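# Reassemble the aquarium canister filter with two arms

## Task

Rebuild the aquarium filter so that it ends up upright: seat both trays fully at the bottom of the canister, fit the rubber ring into the groove on the canister rim, and put the head on top with each of its two latches hooked onto the canister and each latch lever raised.

## Robot and tools

Robot: two seven-joint arms, left_arm and right_arm, each ending in a two-finger parallel gripper. Bases sit near (+0.021, +0.379, +0.050) m for left_arm and (-0.054, -0.348, +0.050) m for right_arm, each with a tiny yaw. Wrist motors are weak (forearm roll about 18.4, wrist pitch 19.4, wrist roll 17.7 N m), so heavy loads held far out or strong sideways contact can make a wrist give way.

Frames. Scene frame: origin at table-top height halfway between the nominal bases, +x away from the robot over the table, +z up, left_arm on the +y side (camera image left/right does not match these names). Each arm reports its hand pose in its own base frame. Motion offsets are along the current Hand target's own axes: the fingers point along gripper +z and open and close along gripper y. end_effector_position is the spot between the pads when shut; fingertips extend about 19 mm past it when closed, about 6 mm when fully open.

execute_actions(actions, cameras). actions is a list of actions; each action is a table of up to 15 rows, one row per 1/30 s step, and the final row repeats until 15 steps have passed. Every row holds 16 numbers in [-1, 1], always both arms: left dx, dy, dz, rx, ry, rz, left gripper position, left speed, then the same eight for the right arm. dx..rz are an offset, not a pose: measured from that arm's Hand target at the start of the action, along that target's axes, with 1.0 equal to 0.6 m or 180 degrees; rx, ry, rz form one rotation vector. All rows of an action count from that same start, and the next action starts from the new Hand target, so sending an offset twice moves twice. Six zeros re-request the current Hand target. Gripper position is absolute: +1 fully open (85 mm), 0 roughly 45 mm, -1 shut; the mapping is uneven, so trust position_measured_pct. Gripper speed: -1 about 20 mm/s, 0 about 85, +1 about 150; faster closes from a centimetre or more wider squeeze harder (roughly 100 N per pad slow, up to about 240 N fast). A 0 in a gripper slot is a real command, so resend the previous values to leave a gripper alone. Images come back only for an empty actions list or when cameras names them (["all"], [] or names).

move(target, speed, blend, blocking, cameras). target is one 16-number row or a list of up to 15 rows, same layout and scale as above; every row is an offset from the Hand targets at the start of the move, not from the previous row. Gripper numbers of later rows apply on arrival there. speed: top path speed in m/s, 0.002 to 0.5 (default 0.25), one value or one per target; turning is capped at twice that in rad/s and at 0.873 rad/s. blend: corner rounding in metres per target (0 means stop at each). blocking=false returns after about 0.5 s while the motion continues. Paths are straight, do not avoid obstacles or the other arm, and stop after 10 s total. The result adds a move: line giving the ending (done, off_target, moving, held, fault) and limits (paced = command clipped, held = steps withheld, e.g. by the arm-to-arm clearance check).

wait(seconds): 0 to 10 s with arms holding their last commands; a running move continues. stop: brakes the running move (needs some distance; fingers keep moving). zoom_image(camera, region): camera is cam_high, cam_low, cam_left_wrist or cam_right_wrist; region is [x0, y0, x1, y1] pixels of that camera's latest image, origin top-left, at most 504 wide and high. clear_fault(arm): left_arm or right_arm, only after a reported torque fault. finished_scene(scene): the current scene number; irreversible, and the assembly must stay correct without the robot.

Cameras: cam_high and cam_low are fixed (504x504, scene frame); cam_left_wrist and cam_right_wrist ride on the hands (672x504, arm base frames) and can lag while moving. Calibration may be off by a couple of degrees and millimetres.

Results. end_effector_position (m) and end_effector_quat_wxyz per arm in its base frame; Hand target is the last commanded pose after clipping and the reference for the next offsets. The gripper often rests a little short of it; resend or add the missing distance. Orientation commands are clipped to within 32 degrees of the measured one each step. Tool commands shows current gripper commands. position_measured_pct is about 50 - 50 x position. object_status: 0 moving, 1 blocked opening, 2 stopped on an object before the requested position (firm grip), 3 reached the request or pads met (empty or soft grip). motor_current_ma reflects effort (around 1000 on a firm grip, near 0 empty). Joint velocities, Joint torques (sign: toward larger joint angle), Flange force along gripper x y z (includes held weight, has error, may say no reading), motor temperatures, MOTOR HOT above 60 C, OVER-TEMPERATURE FAULT at 75 C (arm sinks for 30-60 s).

Avoid: arms touching or gripping each other's fingers; targets past a firm contact (arms are stiff and press hard), fast approaches, slamming parts, squeezing a part hard while it still rests on something, twisting or swinging loads, torque faults (joint torque over 104.5 or 51.3 N m, or a joint straying 5 degrees), releasing parts while they move, letting anything fall or leave the table, and long stretched or loaded holds that heat motors. Large wrist turns can swing the elbow. Loose parts may occasionally get a small push.

Each tool is called after "Emit:" as name([rows], argument=value, ...), one row to a line, values as JSON.

## Session

Emit:
execute_actions(actions=[])

Scene clock: 0.00 s.
left_arm: end_effector_position=(+0.2318, +0.0387, +0.2836) position_measured_pct=0.0 object_status=3 motor_current_ma=0 end_effector_quat_wxyz=(+0.609, -0.307, -0.645, -0.343) | right_arm: end_effector_position=(+0.3336, +0.2998, +0.1122) position_measured_pct=0.0 object_status=3 motor_current_ma=0 end_effector_quat_wxyz=(-0.080, +0.954, -0.064, +0.283)
Joint positions: left_arm=[0.357 0.843 0.111 1.806 -0.589 2.015 1.444] | right_arm=[-1.094 0.467 -0.005 2.286 1.603 0.454 1.969]
Joint velocities: within noise
Joint torques (N m): no reading
Motor temperatures (°C): left_arm=[39 35 33 36 38 42 50] | right_arm=[37 40 37 38 52 50 39]
Flange force (N): no reading
Hand target: left_arm +0.2318, +0.0387, +0.2836; +0.609, -0.307, -0.645, -0.343 | right_arm +0.3336, +0.2998, +0.1122; -0.080, +0.954, -0.064, +0.283
Tool commands: left_gripper/position=+1.0 left_gripper/speed=+1.0 right_gripper/position=+1.0 right_gripper/speed=+1.0

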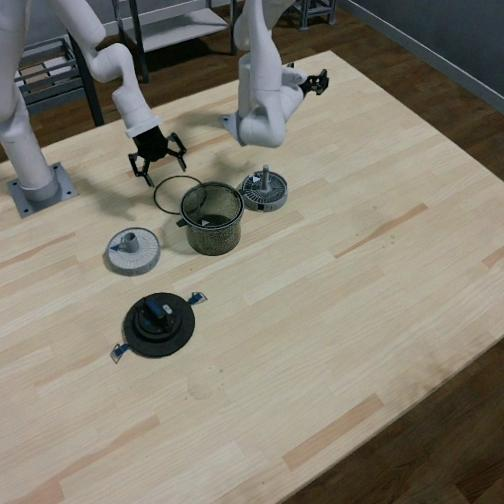

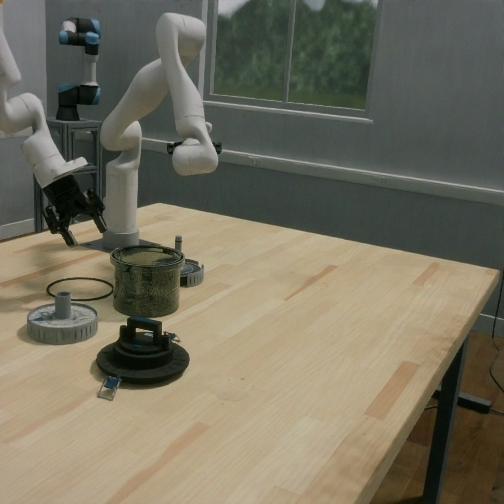

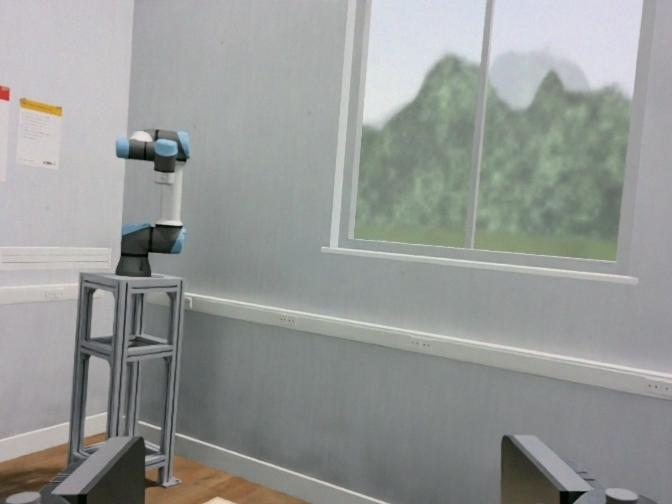

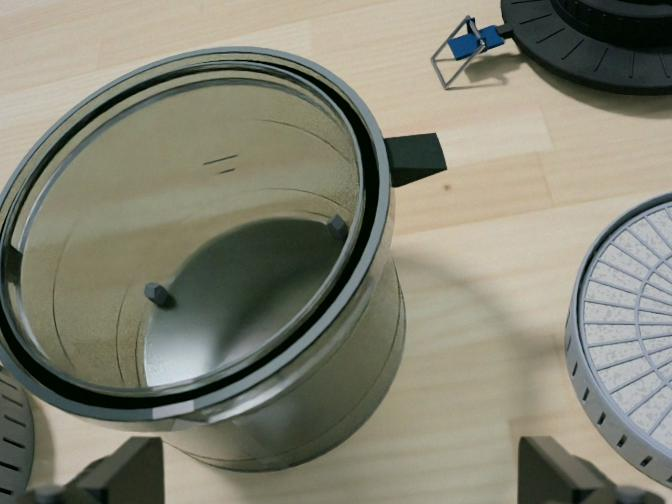

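Emit:
zoom_image(camera="cam_high", region=[90, 150, 310, 370])

Emit:
zoom_image(camera="cam_low", region=[20, 220, 220, 420])

Emit:
zoom_image(camera="cam_high", region=[100, 280, 220, 370])

Emit:
zoom_image(camera="cam_high", region=[90, 160, 300, 280])

Emit:
zoom_image(camera="cam_low", region=[80, 310, 200, 410])

Scaled by 2.291.

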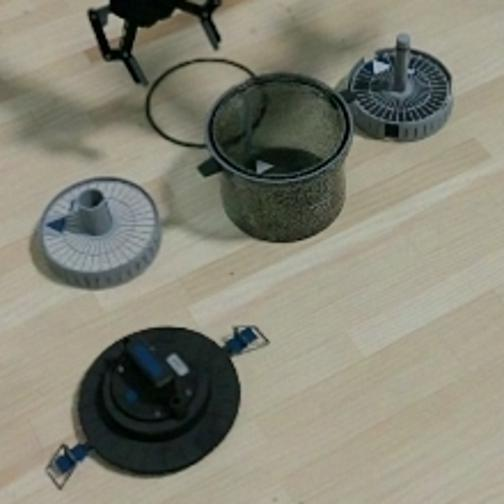

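Scaled by 2.520.

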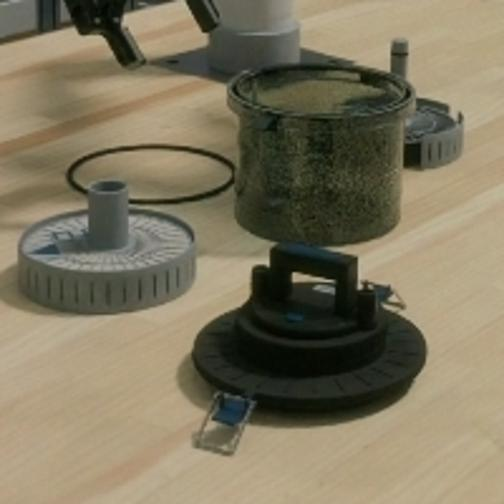

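Scaled by 4.200.

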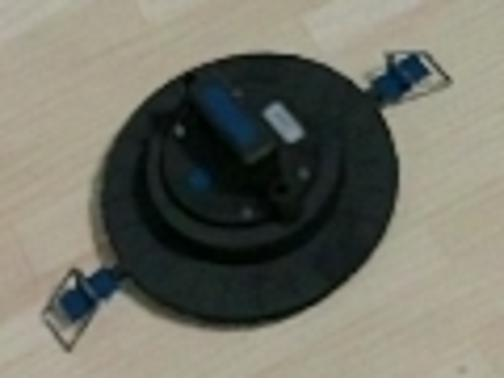

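Scaled by 2.400.

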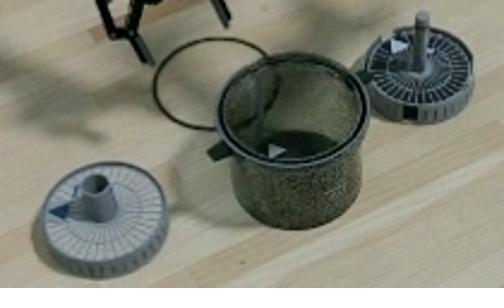

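Scaled by 4.200.

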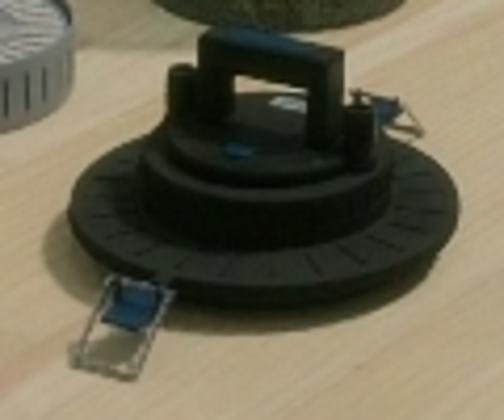

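Emit:
move(target=[0.114,0.010,-0.085,0.034,-0.493,0,1,1, 0.202,-0.0625,-0.236,-0.0517,-0.1828,-0.0413,1,1], cameras=["all"])

Scene clock: 11.53 s.
left_arm: end_effector_position=(+0.2613, -0.0011, +0.3534) position_measured_pct=0.0 object_status=3 motor_current_ma=0 end_effector_quat_wxyz=(+0.001, +0.429, +0.903, +0.000) | right_arm: end_effector_position=(+0.3594, +0.2999, +0.3005) position_measured_pct=0.0 object_status=3 motor_current_ma=0 end_effector_quat_wxyz=(+0.000, +1.000, +0.000, +0.000)
Joint positions: left_arm=[-0.106 -0.126 0.011 1.817 0.003 1.449 0.587] | right_arm=[-0.519 0.407 -0.352 1.372 0.14 1.387 3.842]
Joint torques (N m): left_arm=[-0.14 -6.77 0.95 -9.63 0.02 0.14 -0.06] | right_arm=[-0.42 -16.2 -2.36 -10.08 -0.35 -0.19 0.4]
Flange force (N): left_arm=[1.8 0.6 2.3] | right_arm=[-3.6 3.4 2.6]
Hand target: left_arm +0.2613, -0.0011, +0.3534; +0.001, +0.429, +0.903, +0.000 | right_arm +0.3594, +0.2999, +0.3006; +0.000, +1.000, +0.000, +0.000
Off the commanded pose: left_arm 0.000 m, 0 deg | right_arm 0.000 m, 0 deg.
move: done
camera_calibration:
cam_left_wrist: T_world_to_cam=[[0.765342, 0.642865, 0.0312481, -0.21502], [0.642795, -0.765918, 0.0135719, -0.118527], [0.0326584, 0.00969897, -0.99942, 0.494079], [0, 0, 0, 1]] pos_world=[0.224617, 0.0426547, 0.50212]
cam_right_wrist: T_world_to_cam=[[-0.00292363, -0.999972, -0.00687661, 0.30405], [-0.999995, 0.00291287, 0.00157475, 0.414424], [-0.00155468, 0.00688118, -0.999975, 0.442277], [0, 0, 0, 1]] pos_world=[0.415998, 0.299791, 0.443705]

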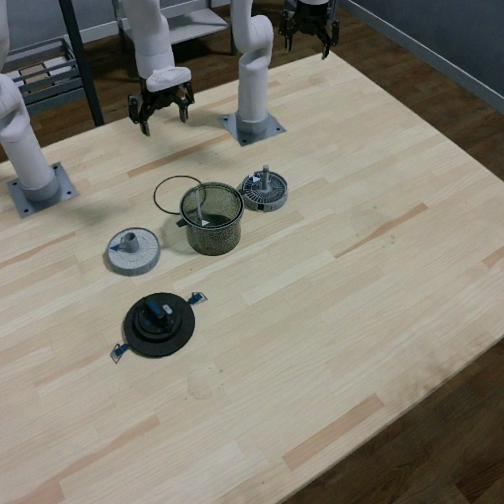

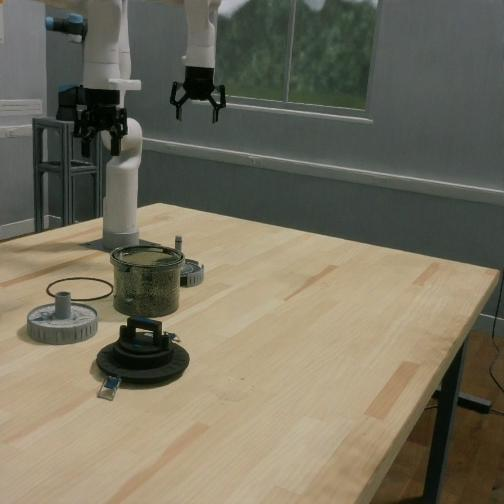

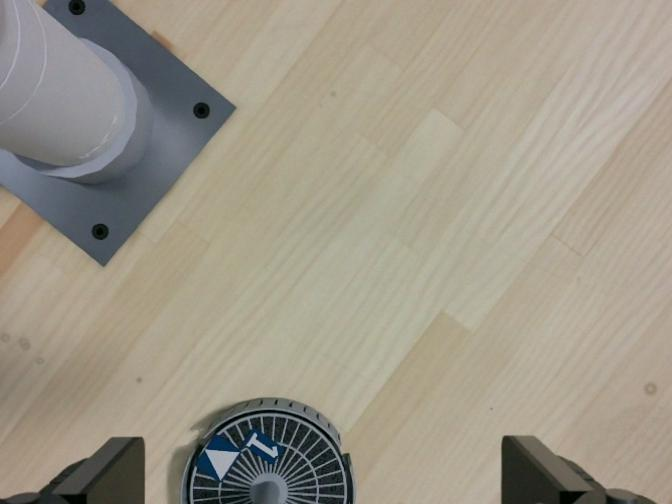

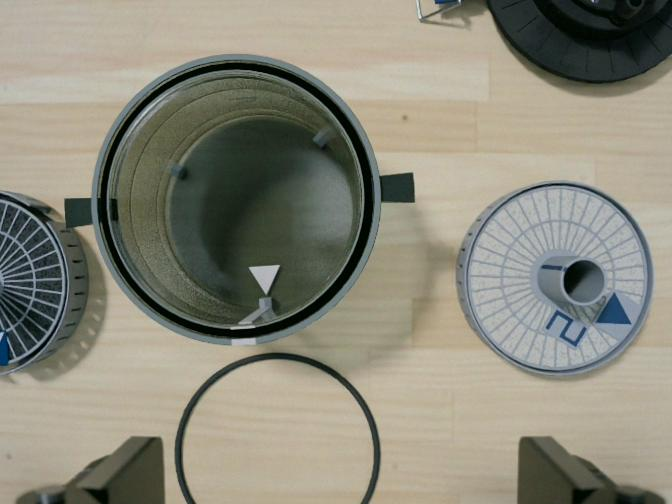

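Emit:
zoom_image(camera="cam_right_wrist", region=[60, 30, 440, 370])

Emit:
zoom_image(camera="cam_right_wrist", region=[440, 170, 670, 390])

Emit:
zoom_image(camera="cam_left_wrist", region=[150, 380, 400, 504])

Scaled by 1.326.

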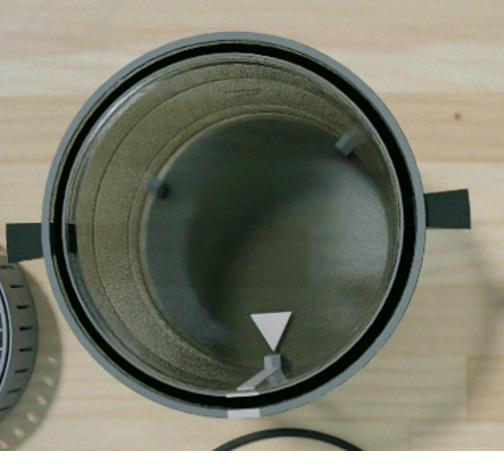

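Scaled by 2.191.

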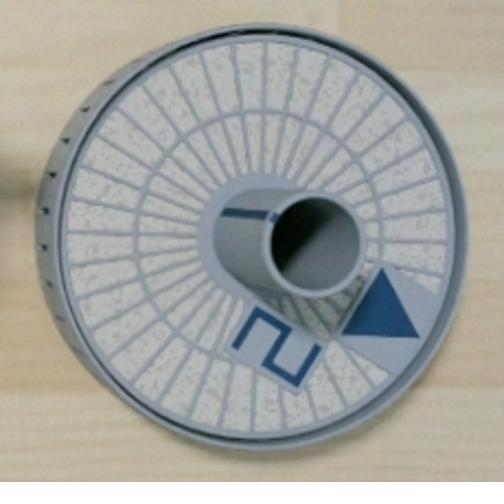

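Scaled by 2.016.

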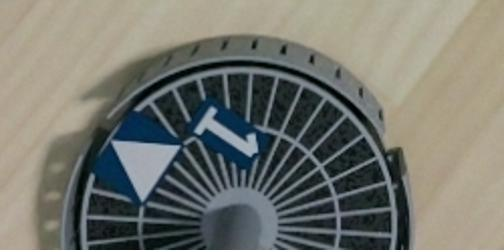

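Emit:
move(target=[-0.428,-0.306,-0.05,0,0,0.717,1,1, 0.328,0.297,0.083,0,0,0,1,1], cameras=["all"])

Scene clock: 18.63 s.
left_arm: end_effector_position=(+0.2809, -0.3161, +0.3839) position_measured_pct=0.0 object_status=3 motor_current_ma=0 end_effector_quat_wxyz=(+0.001, +1.000, +0.001, +0.001) | right_arm: end_effector_position=(+0.5563, +0.1218, +0.2510) position_measured_pct=0.0 object_status=3 motor_current_ma=0 end_effector_quat_wxyz=(+0.000, +1.000, +0.000, +0.000)
Joint positions: left_arm=[0.412 0.278 0.531 1.317 -0.14 1.581 -0.646] | right_arm=[-0.132 0.674 -0.264 1.073 0.167 1.414 4.346]
Joint torques (N m): left_arm=[0.25 -13.95 2.46 -9.99 0.22 -0.09 -0.35] | right_arm=[-0.38 -20.86 -2.41 -10.26 -0.44 -0.21 0.47]
Flange force (N): left_arm=[-0.7 -1.0 3.0] | right_arm=[-8.0 1.7 2.7]
Hand target: left_arm +0.2809, -0.3161, +0.3839; +0.001, +1.000, +0.001, +0.001 | right_arm +0.5563, +0.1218, +0.2509; +0.000, +1.000, +0.000, +0.000
Off the commanded pose: left_arm 0.000 m, 0 deg | right_arm 0.000 m, 0 deg.
move: done
camera_calibration:
cam_left_wrist: T_world_to_cam=[[0.0168655, -0.999335, 0.0323172, -0.337711], [-0.999826, -0.0165991, 0.00849456, 0.327522], [-0.00795247, -0.0324548, -0.999442, 0.525184], [0, 0, 0, 1]] pos_world=[0.337337, -0.315006, 0.533023]
cam_right_wrist: T_world_to_cam=[[-0.00282474, -0.999972, -0.00687787, 0.126129], [-0.999995, 0.00281398, 0.00157367, 0.611932], [-0.00155427, 0.00688228, -0.999975, 0.39421], [0, 0, 0, 1]] pos_world=[0.612898, 0.121691, 0.394105]

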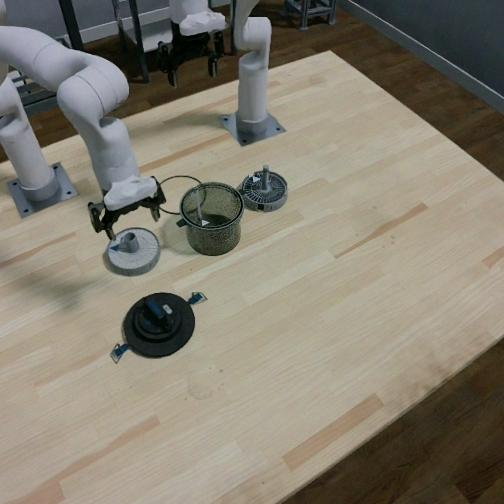

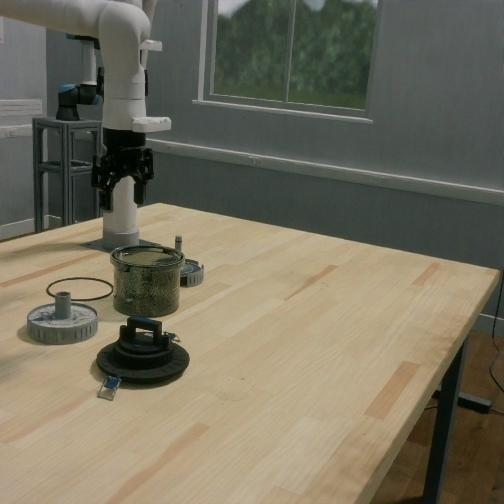

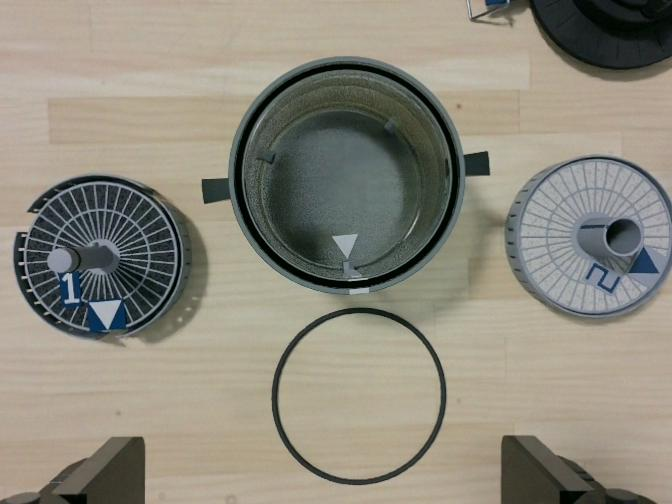

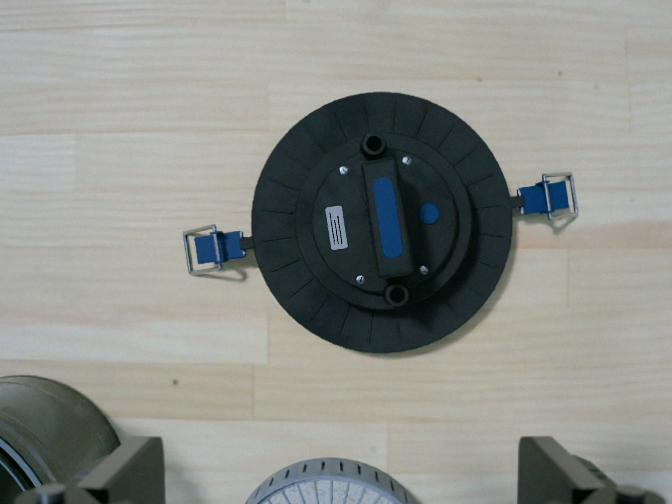

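Excellent views. Zoom in on details.

Emit:
zoom_image(camera="cam_right_wrist", region=[170, 80, 590, 370])

Emit:
zoom_image(camera="cam_right_wrist", region=[170, 200, 290, 300])

Emit:
zoom_image(camera="cam_right_wrist", region=[490, 150, 610, 250])

Emit:
zoom_image(camera="cam_left_wrist", region=[190, 40, 510, 310])

Emit:
zoom_image(camera="cam_left_wrist", region=[0, 160, 210, 360])

Emit:
zoom_image(camera="cam_left_wrist", region=[490, 140, 672, 330])

Emit:
zoom_image(camera="cam_left_wrist", region=[260, 290, 460, 490])

Scaled by 1.200.

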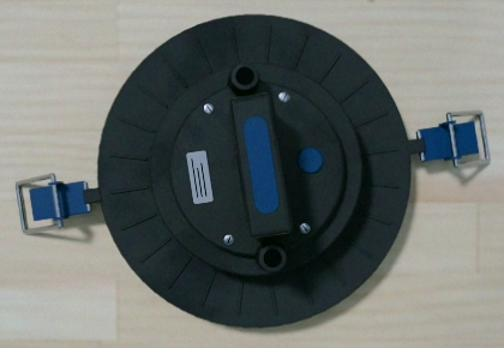

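Scaled by 4.200.

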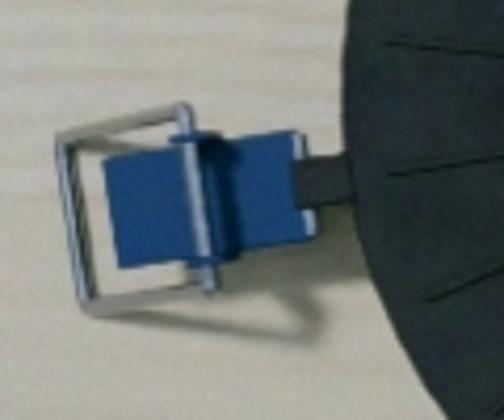

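Scaled by 4.200.

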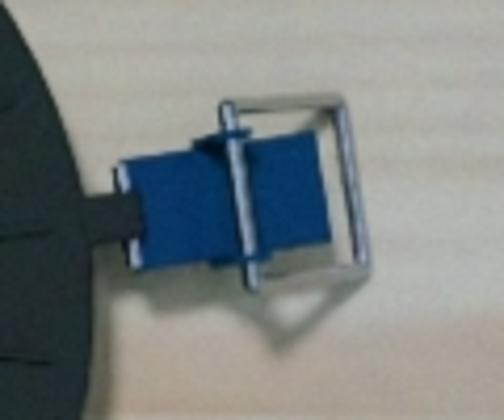

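Scaled by 1.575.

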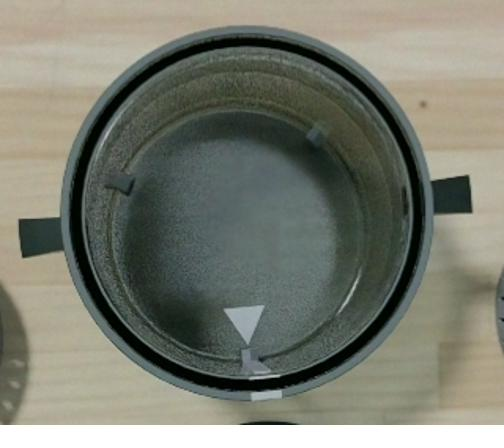

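Scaled by 2.400.

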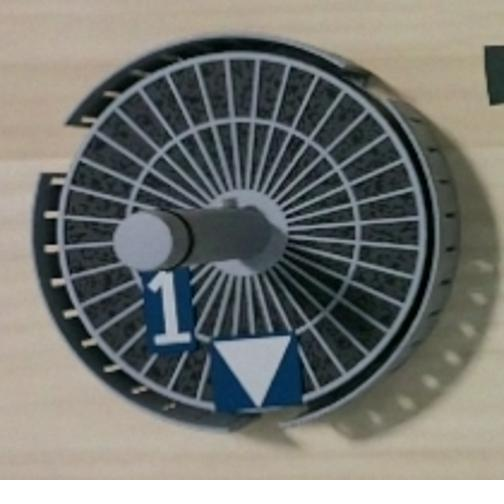

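Scaled by 2.653.

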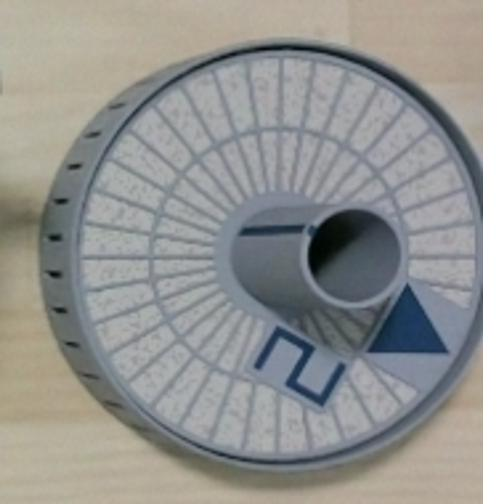

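Scaled by 2.520.

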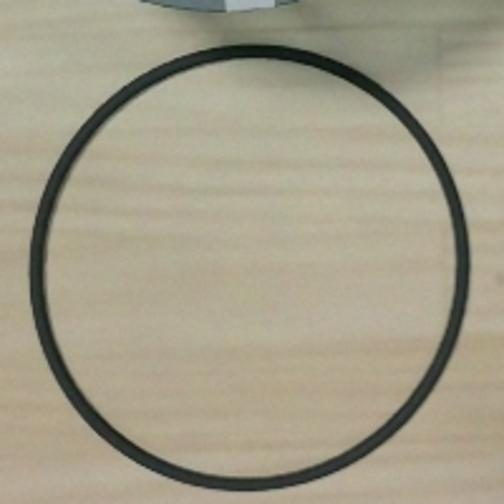

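Emit:
move(target=[0.07,-0.30,0.30,0,0,0,1,1, -0.268,-0.043,0.167,0,0,0,1,1], cameras=["all"])

Scene clock: 25.87 s.
left_arm: end_effector_position=(+0.3231, -0.1364, +0.2038) position_measured_pct=0.0 object_status=3 motor_current_ma=0 end_effector_quat_wxyz=(+0.001, +1.000, +0.001, +0.001) | right_arm: end_effector_position=(+0.3956, +0.1474, +0.1507) position_measured_pct=0.0 object_status=3 motor_current_ma=0 end_effector_quat_wxyz=(+0.000, +1.000, +0.000, +0.000)
Joint positions: left_arm=[0.035 0.227 0.355 1.972 -0.095 0.955 -1.133] | right_arm=[-0.199 0.46 -0.303 1.818 0.172 0.889 4.132]
Joint torques (N m): left_arm=[0.27 -11.86 1.78 -8.13 0.12 -0.03 0.14] | right_arm=[-0.51 -15.02 -2.34 -8.05 -0.44 -0.03 0.41]
Flange force (N): left_arm=[-0.2 -2.0 2.2] | right_arm=[-4.3 2.0 1.2]
Hand target: left_arm +0.3231, -0.1364, +0.2037; +0.001, +1.000, +0.001, +0.001 | right_arm +0.3955, +0.1474, +0.1507; +0.000, +1.000, +0.000, +0.000
Off the commanded pose: left_arm 0.000 m, 0 deg | right_arm 0.000 m, 0 deg.
move: done
camera_calibration:
cam_left_wrist: T_world_to_cam=[[0.0167643, -0.99934, 0.0322186, -0.152945], [-0.999828, -0.0164987, 0.00849042, 0.374144], [-0.00795325, -0.0323554, -0.999445, 0.351267], [0, 0, 0, 1]] pos_world=[0.379437, -0.135306, 0.352823]
cam_right_wrist: T_world_to_cam=[[-0.00282433, -0.999972, -0.00687759, 0.150584], [-0.999995, 0.00281288, 0.00167365, 0.451289], [-0.00165426, 0.00688228, -0.999975, 0.293532], [0, 0, 0, 1]] pos_world=[0.452197, 0.147291, 0.293805]

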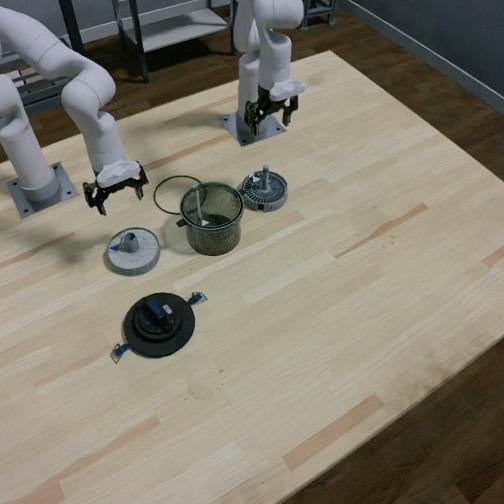

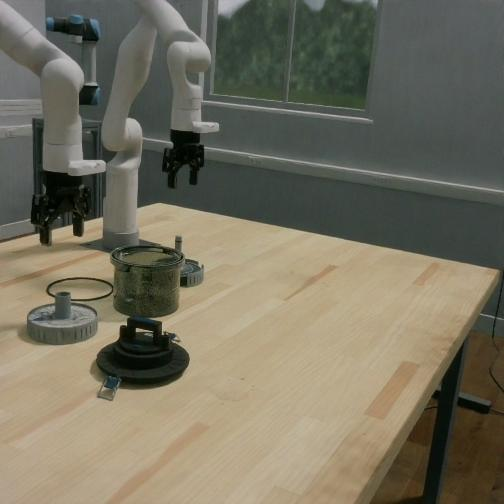

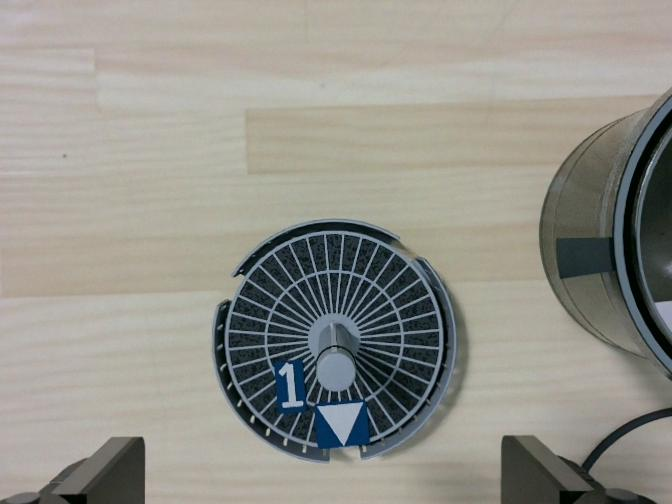

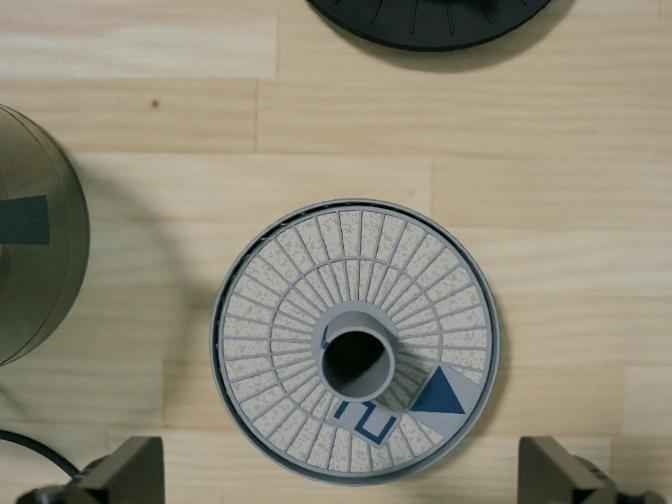

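Emit:
move(target=[0,0.0117,0.175,0,0,0,1,1, 0,0,0,0,0,0,1,1], cameras=["cam_left_wrist","cam_low"])

Emit:
zoom_image(camera="cam_low", region=[20, 160, 250, 390])

Scene clock: 28.77 s.
left_arm: end_effector_position=(+0.3234, -0.1436, +0.0988) position_measured_pct=0.0 object_status=3 motor_current_ma=0 end_effector_quat_wxyz=(+0.001, +1.000, +0.001, +0.001) | right_arm: end_effector_position=(+0.3956, +0.1474, +0.1507) position_measured_pct=0.0 object_status=3 motor_current_ma=0 end_effector_quat_wxyz=(+0.000, +1.000, +0.000, +0.000)
Joint positions: left_arm=[0.119 0.439 0.3 2.12 -0.22 0.609 -0.996] | right_arm=[-0.199 0.46 -0.303 1.818 0.172 0.889 4.132]
Joint torques (N m): left_arm=[0.13 -13.83 1.89 -5.81 0.32 0.2 -0.19] | right_arm=[-0.39 -15.01 -2.33 -8.23 -0.42 -0.14 0.44]
Flange force (N): left_arm=[-1.4 -0.4 4.0] | right_arm=[-4.8 1.8 1.2]
Hand target: left_arm +0.3234, -0.1436, +0.0988; +0.001, +1.000, +0.001, +0.001 | right_arm +0.3956, +0.1474, +0.1507; +0.000, +1.000, +0.000, +0.000
Off the commanded pose: left_arm 0.000 m, 0 deg | right_arm 0.000 m, 0 deg.
move: done
camera_calibration:
cam_left_wrist: T_world_to_cam=[[0.0167656, -0.999337, 0.0323185, -0.156787], [-0.999828, -0.0164992, 0.00849207, 0.375216], [-0.00795321, -0.0324553, -0.999442, 0.246079], [0, 0, 0, 1]] pos_world=[0.379737, -0.142506, 0.247823]
Images, in order (width x height): cam_low 504x504, cam_left_wrist 672x504.

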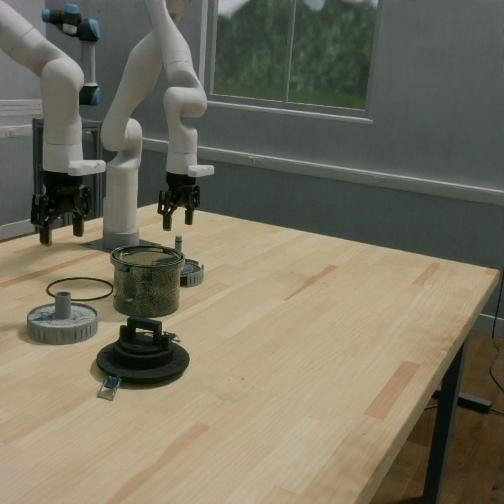

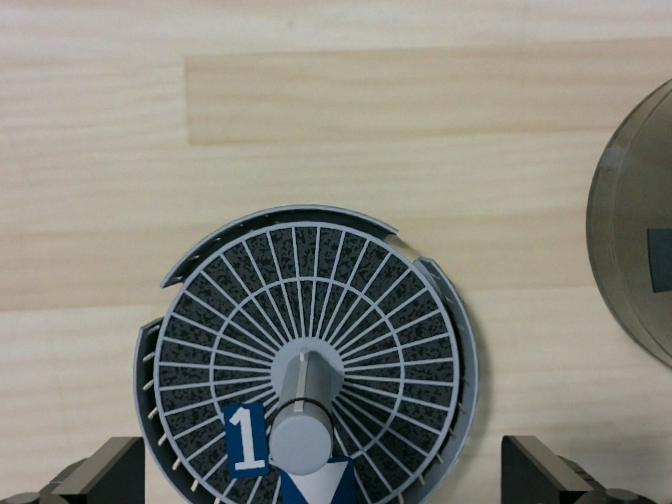

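Scaled by 2.191.

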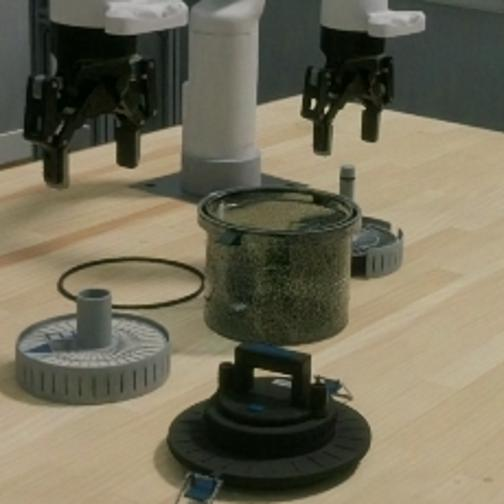

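Emit:
move(target=[0,-0.0108,0.03,0,0,0,1,1, 0,0,0,0,0,0,1,1], cameras=["cam_left_wrist"])

Scene clock: 31.03 s.
left_arm: end_effector_position=(+0.3234, -0.1371, +0.0808) position_measured_pct=0.0 object_status=3 motor_current_ma=0 end_effector_quat_wxyz=(+0.001, +1.000, +0.001, +0.001) | right_arm: end_effector_position=(+0.3956, +0.1474, +0.1507) position_measured_pct=0.0 object_status=3 motor_current_ma=0 end_effector_quat_wxyz=(+0.000, +1.000, +0.000, +0.000)
Joint positions: left_arm=[0.12 0.477 0.279 2.146 -0.244 0.546 -0.991] | right_arm=[-0.199 0.46 -0.303 1.818 0.172 0.889 4.132]
Joint torques (N m): left_arm=[-0.04 -14.59 2.13 -5.35 0.34 0.07 -0.22] | right_arm=[-0.41 -15.02 -2.35 -8.19 -0.42 -0.14 0.4]
Flange force (N): left_arm=[-1.1 0.4 5.4] | right_arm=[-4.6 1.9 1.1]
Hand target: left_arm +0.3234, -0.1371, +0.0807; +0.001, +1.000, +0.001, +0.001 | right_arm +0.3956, +0.1474, +0.1507; +0.000, +1.000, +0.000, +0.000
Off the commanded pose: left_arm 0.000 m, 0 deg | right_arm 0.000 m, 0 deg.
move: done
camera_calibration:
cam_left_wrist: T_world_to_cam=[[0.0166649, -0.999339, 0.0323215, -0.149772], [-0.99983, -0.0164017, 0.00838964, 0.375512], [-0.00785396, -0.0324558, -0.999442, 0.22826], [0, 0, 0, 1]] pos_world=[0.379737, -0.136106, 0.229823]
Images, in order (width x height): cam_left_wrist 672x504.

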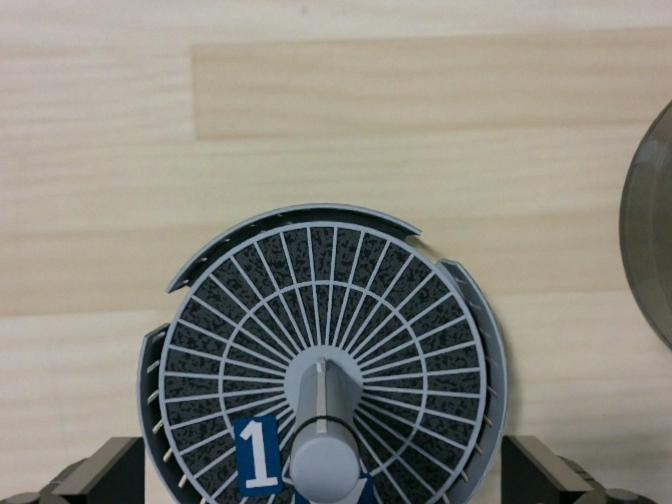

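Emit:
move([
  [0,0,0.0567,0,0,0,1,1, 0,0,0,0,0,0,1,1],
  [0,0,0.0567,0,0,0,-1,-1, 0,0,0,0,0,0,1,1],
], speed=0.12, cameras=["cam_left_wrist"])

Scene clock: 36.77 s.
left_arm: end_effector_position=(+0.3235, -0.1372, +0.0467) position_measured_pct=80.1 object_status=0 motor_current_ma=1000 end_effector_quat_wxyz=(+0.001, +1.000, +0.001, +0.001) | right_arm: end_effector_position=(+0.3956, +0.1474, +0.1507) position_measured_pct=0.0 object_status=3 motor_current_ma=0 end_effector_quat_wxyz=(+0.000, +1.000, +0.000, +0.000)
Joint positions: left_arm=[0.16 0.56 0.229 2.172 -0.289 0.434 -0.951] | right_arm=[-0.199 0.46 -0.303 1.818 0.172 0.889 4.132]
Joint torques (N m): left_arm=[-0.31 -12.15 1.51 -4.36 0.04 -0.5 -0.16] | right_arm=[-0.41 -15.03 -2.35 -8.2 -0.44 -0.15 0.4]
Flange force (N): left_arm=[-4.1 -0.1 -5.3] | right_arm=[-4.6 1.9 1.1]
Hand target: left_arm +0.3235, -0.1372, +0.0467; +0.001, +1.000, +0.001, +0.001 | right_arm +0.3956, +0.1474, +0.1507; +0.000, +1.000, +0.000, +0.000
Off the commanded pose: left_arm 0.000 m, 0 deg | right_arm 0.000 m, 0 deg.
move: done
camera_calibration:
cam_left_wrist: T_world_to_cam=[[0.0167623, -0.999337, 0.0323202, -0.148708], [-0.999829, -0.0164992, 0.00839206, 0.375884], [-0.00785324, -0.0324554, -0.999442, 0.194179], [0, 0, 0, 1]] pos_world=[0.379837, -0.136106, 0.195723]
Images, in order (width x height): cam_left_wrist 672x504.

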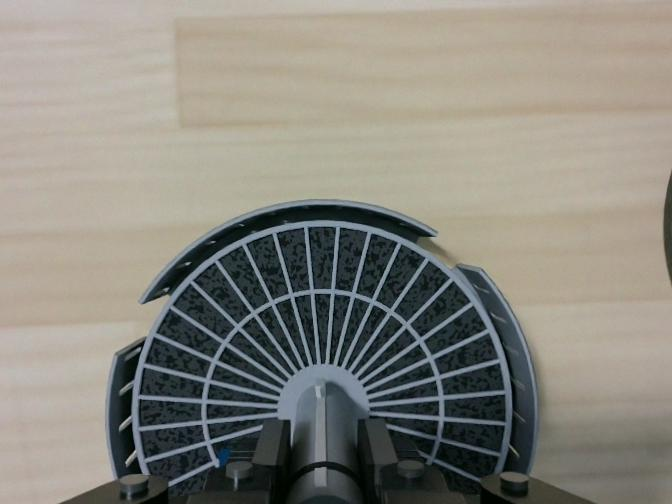

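Emit:
move([
  [0,0,-0.2,0,0,0,-1,-1, 0,0.1667,-0.25,0,0,0,1,1],
  [-0.0892,0.3263,-0.5555,0,0,0,-1,-1, 0,0.1667,-0.25,0,0,0,1,1],
], speed=[0.1,0.2], blend=0.03, cameras=["all"])

Scene clock: 44.37 s.
left_arm: end_effector_position=(+0.2695, -0.3324, +0.3802) position_measured_pct=80.1 object_status=2 motor_current_ma=1000 end_effector_quat_wxyz=(+0.001, +1.000, +0.001, +0.001) | right_arm: end_effector_position=(+0.3955, +0.0475, +0.3007) position_measured_pct=0.0 object_status=3 motor_current_ma=0 end_effector_quat_wxyz=(+0.000, +1.000, +0.000, +0.000)
Joint positions: left_arm=[0.452 0.293 0.548 1.312 -0.152 1.574 -0.59] | right_arm=[0.034 0.237 -0.275 1.604 0.067 1.31 4.461]
Joint torques (N m): left_arm=[0.11 -14.9 2.51 -10.25 0.18 0.16 -0.11] | right_arm=[-0.38 -12.73 -1.81 -9.96 -0.39 -0.21 0.41]
Flange force (N): left_arm=[0.0 -0.6 4.7] | right_arm=[-4.4 1.1 2.1]
Hand target: left_arm +0.2695, -0.3325, +0.3802; +0.001, +1.000, +0.001, +0.001 | right_arm +0.3955, +0.0475, +0.3007; +0.000, +1.000, +0.000, +0.000
Off the commanded pose: left_arm 0.000 m, 0 deg | right_arm 0.000 m, 0 deg.
move: done
camera_calibration:
cam_left_wrist: T_world_to_cam=[[0.0167623, -0.999337, 0.0323202, -0.353752], [-0.999829, -0.0164992, 0.00839206, 0.315872], [-0.00785324, -0.0324554, -0.999442, 0.520731], [0, 0, 0, 1]] pos_world=[0.325837, -0.331406, 0.529223]
cam_right_wrist: T_world_to_cam=[[-0.00292431, -0.999972, -0.0068763, 0.0517637], [-0.999994, 0.00291286, 0.00167474, 0.451214], [-0.00165467, 0.00688116, -0.999975, 0.444315], [0, 0, 0, 1]] pos_world=[0.452098, 0.0473905, 0.443905]

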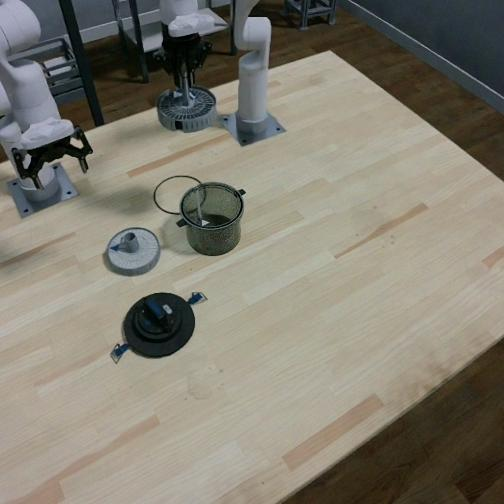

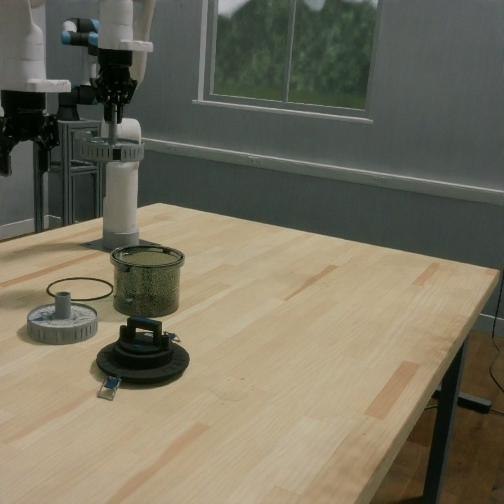

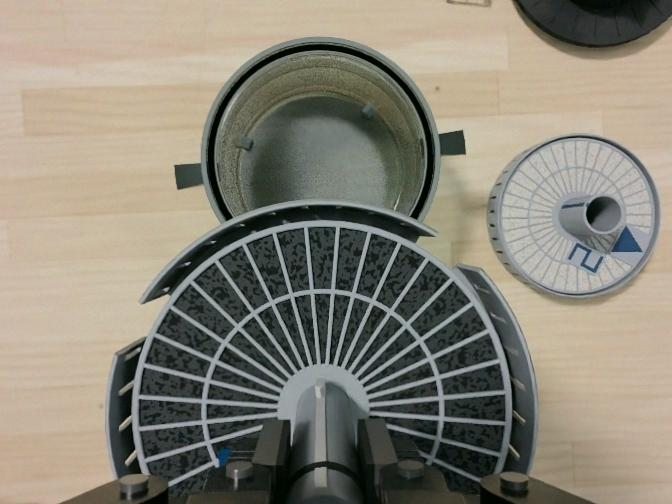

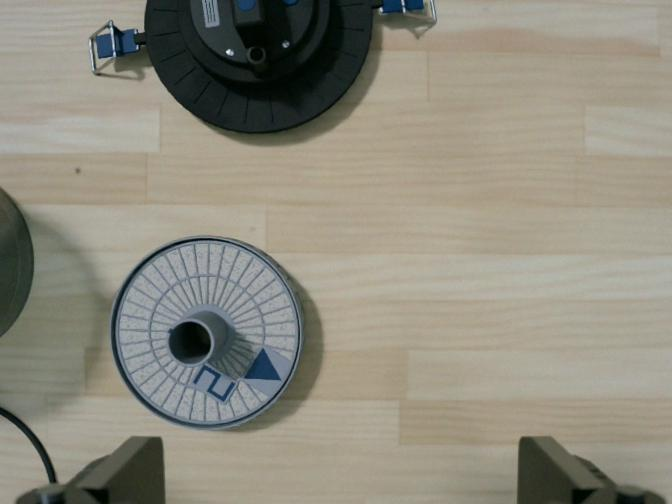

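Emit:
zoom_image(camera="cam_left_wrist", region=[160, 20, 490, 240])

Emit:
move(target=[0,0,0.1833,0,0,0,-1,-1, 0,0,0,0,0,0,1,1], cameras=["cam_left_wrist"])

Emit:
zoom_image(camera="cam_left_wrist", region=[140, 0, 500, 240])

Scaled by 1.527.

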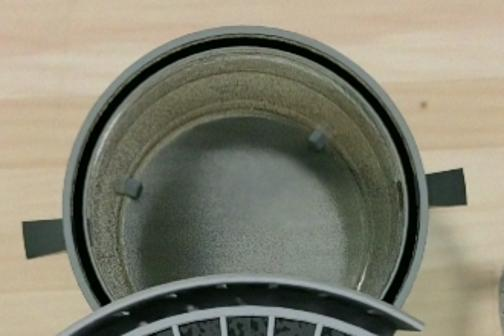

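Scene clock: 45.90 s.
left_arm: end_effector_position=(+0.2697, -0.3326, +0.2703) position_measured_pct=80.1 object_status=2 motor_current_ma=1000 end_effector_quat_wxyz=(+0.001, +1.000, +0.001, +0.001) | right_arm: end_effector_position=(+0.3955, +0.0475, +0.3007) position_measured_pct=0.0 object_status=3 motor_current_ma=0 end_effector_quat_wxyz=(+0.000, +1.000, +0.000, +0.000)
Joint positions: left_arm=[0.452 0.343 0.528 1.606 -0.181 1.239 -0.556] | right_arm=[0.034 0.237 -0.275 1.604 0.067 1.31 4.461]
Joint torques (N m): left_arm=[0.01 -14.89 2.74 -9.47 0.24 0.06 -0.15] | right_arm=[-0.38 -12.74 -1.82 -9.97 -0.39 -0.21 0.4]
Flange force (N): left_arm=[-0.3 -0.3 3.7] | right_arm=[-4.4 1.2 2.1]
Hand target: left_arm +0.2697, -0.3327, +0.2702; +0.001, +1.000, +0.001, +0.001 | right_arm +0.3955, +0.0475, +0.3007; +0.000, +1.000, +0.000, +0.000
Off the commanded pose: left_arm 0.000 m, 0 deg | right_arm 0.000 m, 0 deg.
move: done
camera_calibration:
cam_left_wrist: T_world_to_cam=[[0.0166649, -0.999339, 0.0323215, -0.350373], [-0.99983, -0.0164017, 0.00838964, 0.317025], [-0.00785396, -0.0324558, -0.999442, 0.410887], [0, 0, 0, 1]] pos_world=[0.326037, -0.331606, 0.419323]
Images, in order (width x height): cam_left_wrist 672x504.

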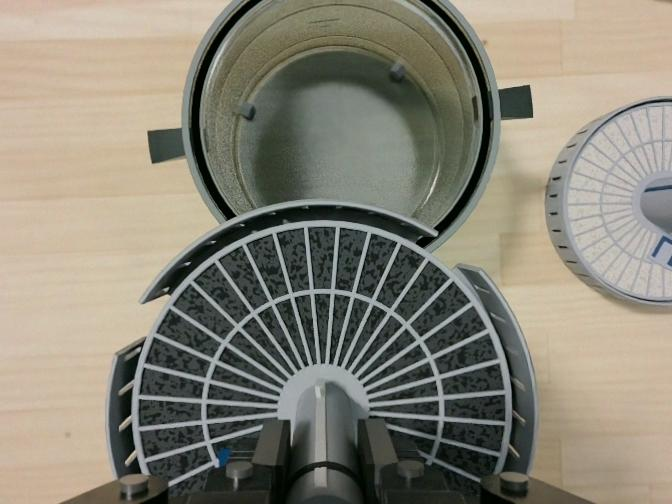

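Scaled by 1.400.

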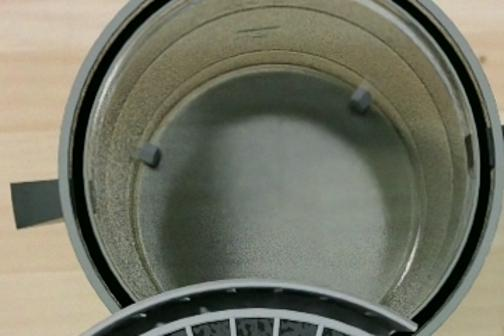

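Emit:
move(target=[0.1972,0.0057,0.1333,0,0,-0.011,-1,-1, 0,0,0,0,0,0,1,1], cameras=["all"])

Scene clock: 51.90 s.
left_arm: end_effector_position=(+0.3882, -0.3360, +0.1906) position_measured_pct=80.1 object_status=2 motor_current_ma=1000 end_effector_quat_wxyz=(+0.001, +1.000, +0.018, +0.001) | right_arm: end_effector_position=(+0.3955, +0.0475, +0.3007) position_measured_pct=0.0 object_status=3 motor_current_ma=0 end_effector_quat_wxyz=(+0.000, +1.000, +0.000, +0.000)
Joint positions: left_arm=[0.397 0.609 0.45 1.456 -0.278 1.137 -0.641] | right_arm=[0.034 0.237 -0.275 1.604 0.067 1.31 4.461]
Joint torques (N m): left_arm=[0.17 -20.32 3.71 -9.11 0.27 0.07 -0.21] | right_arm=[-0.41 -12.71 -1.85 -9.99 -0.37 -0.22 0.41]
Flange force (N): left_arm=[-0.9 -0.7 4.3] | right_arm=[-4.5 1.2 2.1]
Hand target: left_arm +0.3882, -0.3361, +0.1906; +0.001, +1.000, +0.018, +0.001 | right_arm +0.3955, +0.0475, +0.3007; +0.000, +1.000, +0.000, +0.000
Off the commanded pose: left_arm 0.000 m, 0 deg | right_arm 0.000 m, 0 deg.
move: done
camera_calibration:
cam_left_wrist: T_world_to_cam=[[0.0512375, -0.998161, 0.032393, -0.366153], [-0.998663, -0.0509885, 0.00846953, 0.424095], [-0.00680228, -0.0327836, -0.999439, 0.33154], [0, 0, 0, 1]] pos_world=[0.444544, -0.332987, 0.339623]
cam_right_wrist: T_world_to_cam=[[-0.00292431, -0.999972, -0.0068763, 0.0517637], [-0.999994, 0.00291286, 0.00167474, 0.451214], [-0.00165467, 0.00688116, -0.999975, 0.444315], [0, 0, 0, 1]] pos_world=[0.452098, 0.0473905, 0.443905]

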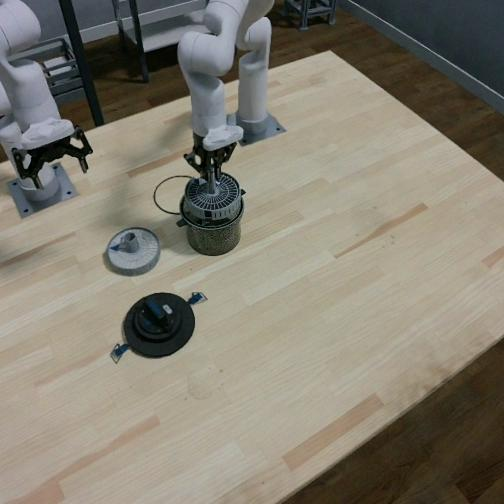

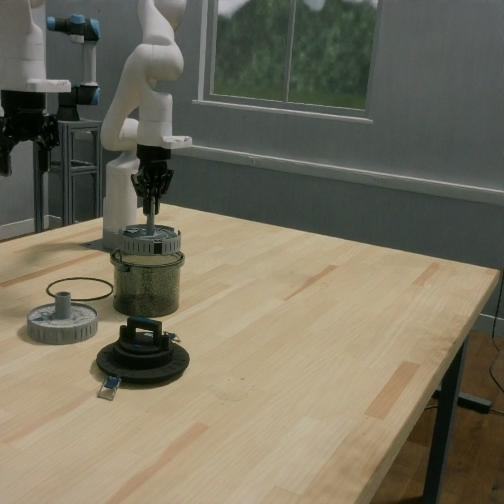

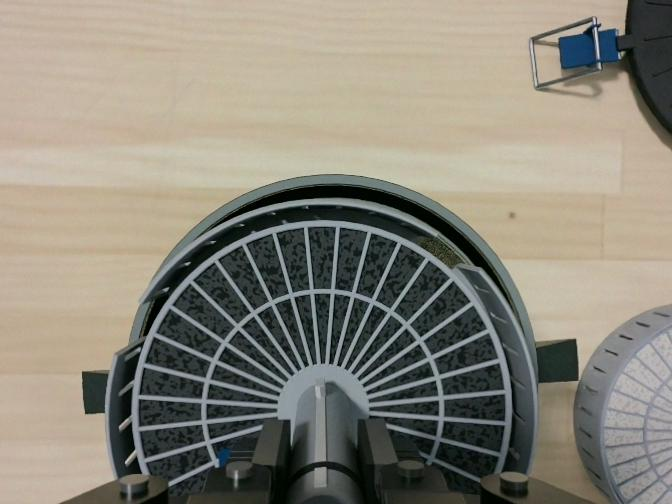

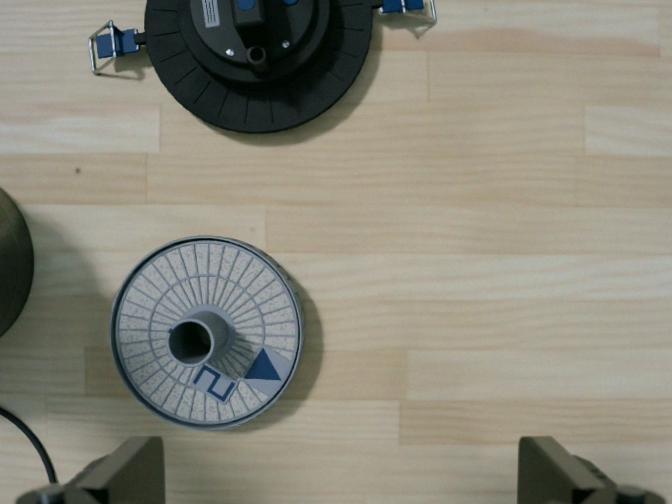

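Emit:
zoom_image(camera="cam_left_wrist", region=[70, 160, 340, 430])

Emit:
zoom_image(camera="cam_left_wrist", region=[330, 160, 600, 430])

Scaled by 1.867.

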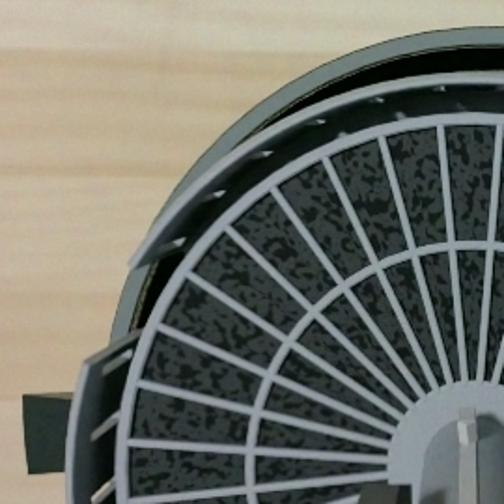

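Scaled by 1.867.

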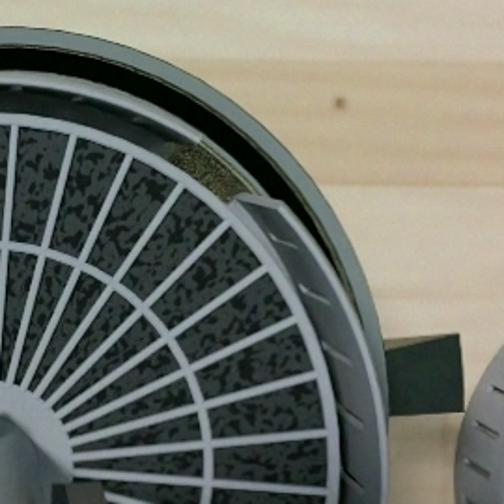

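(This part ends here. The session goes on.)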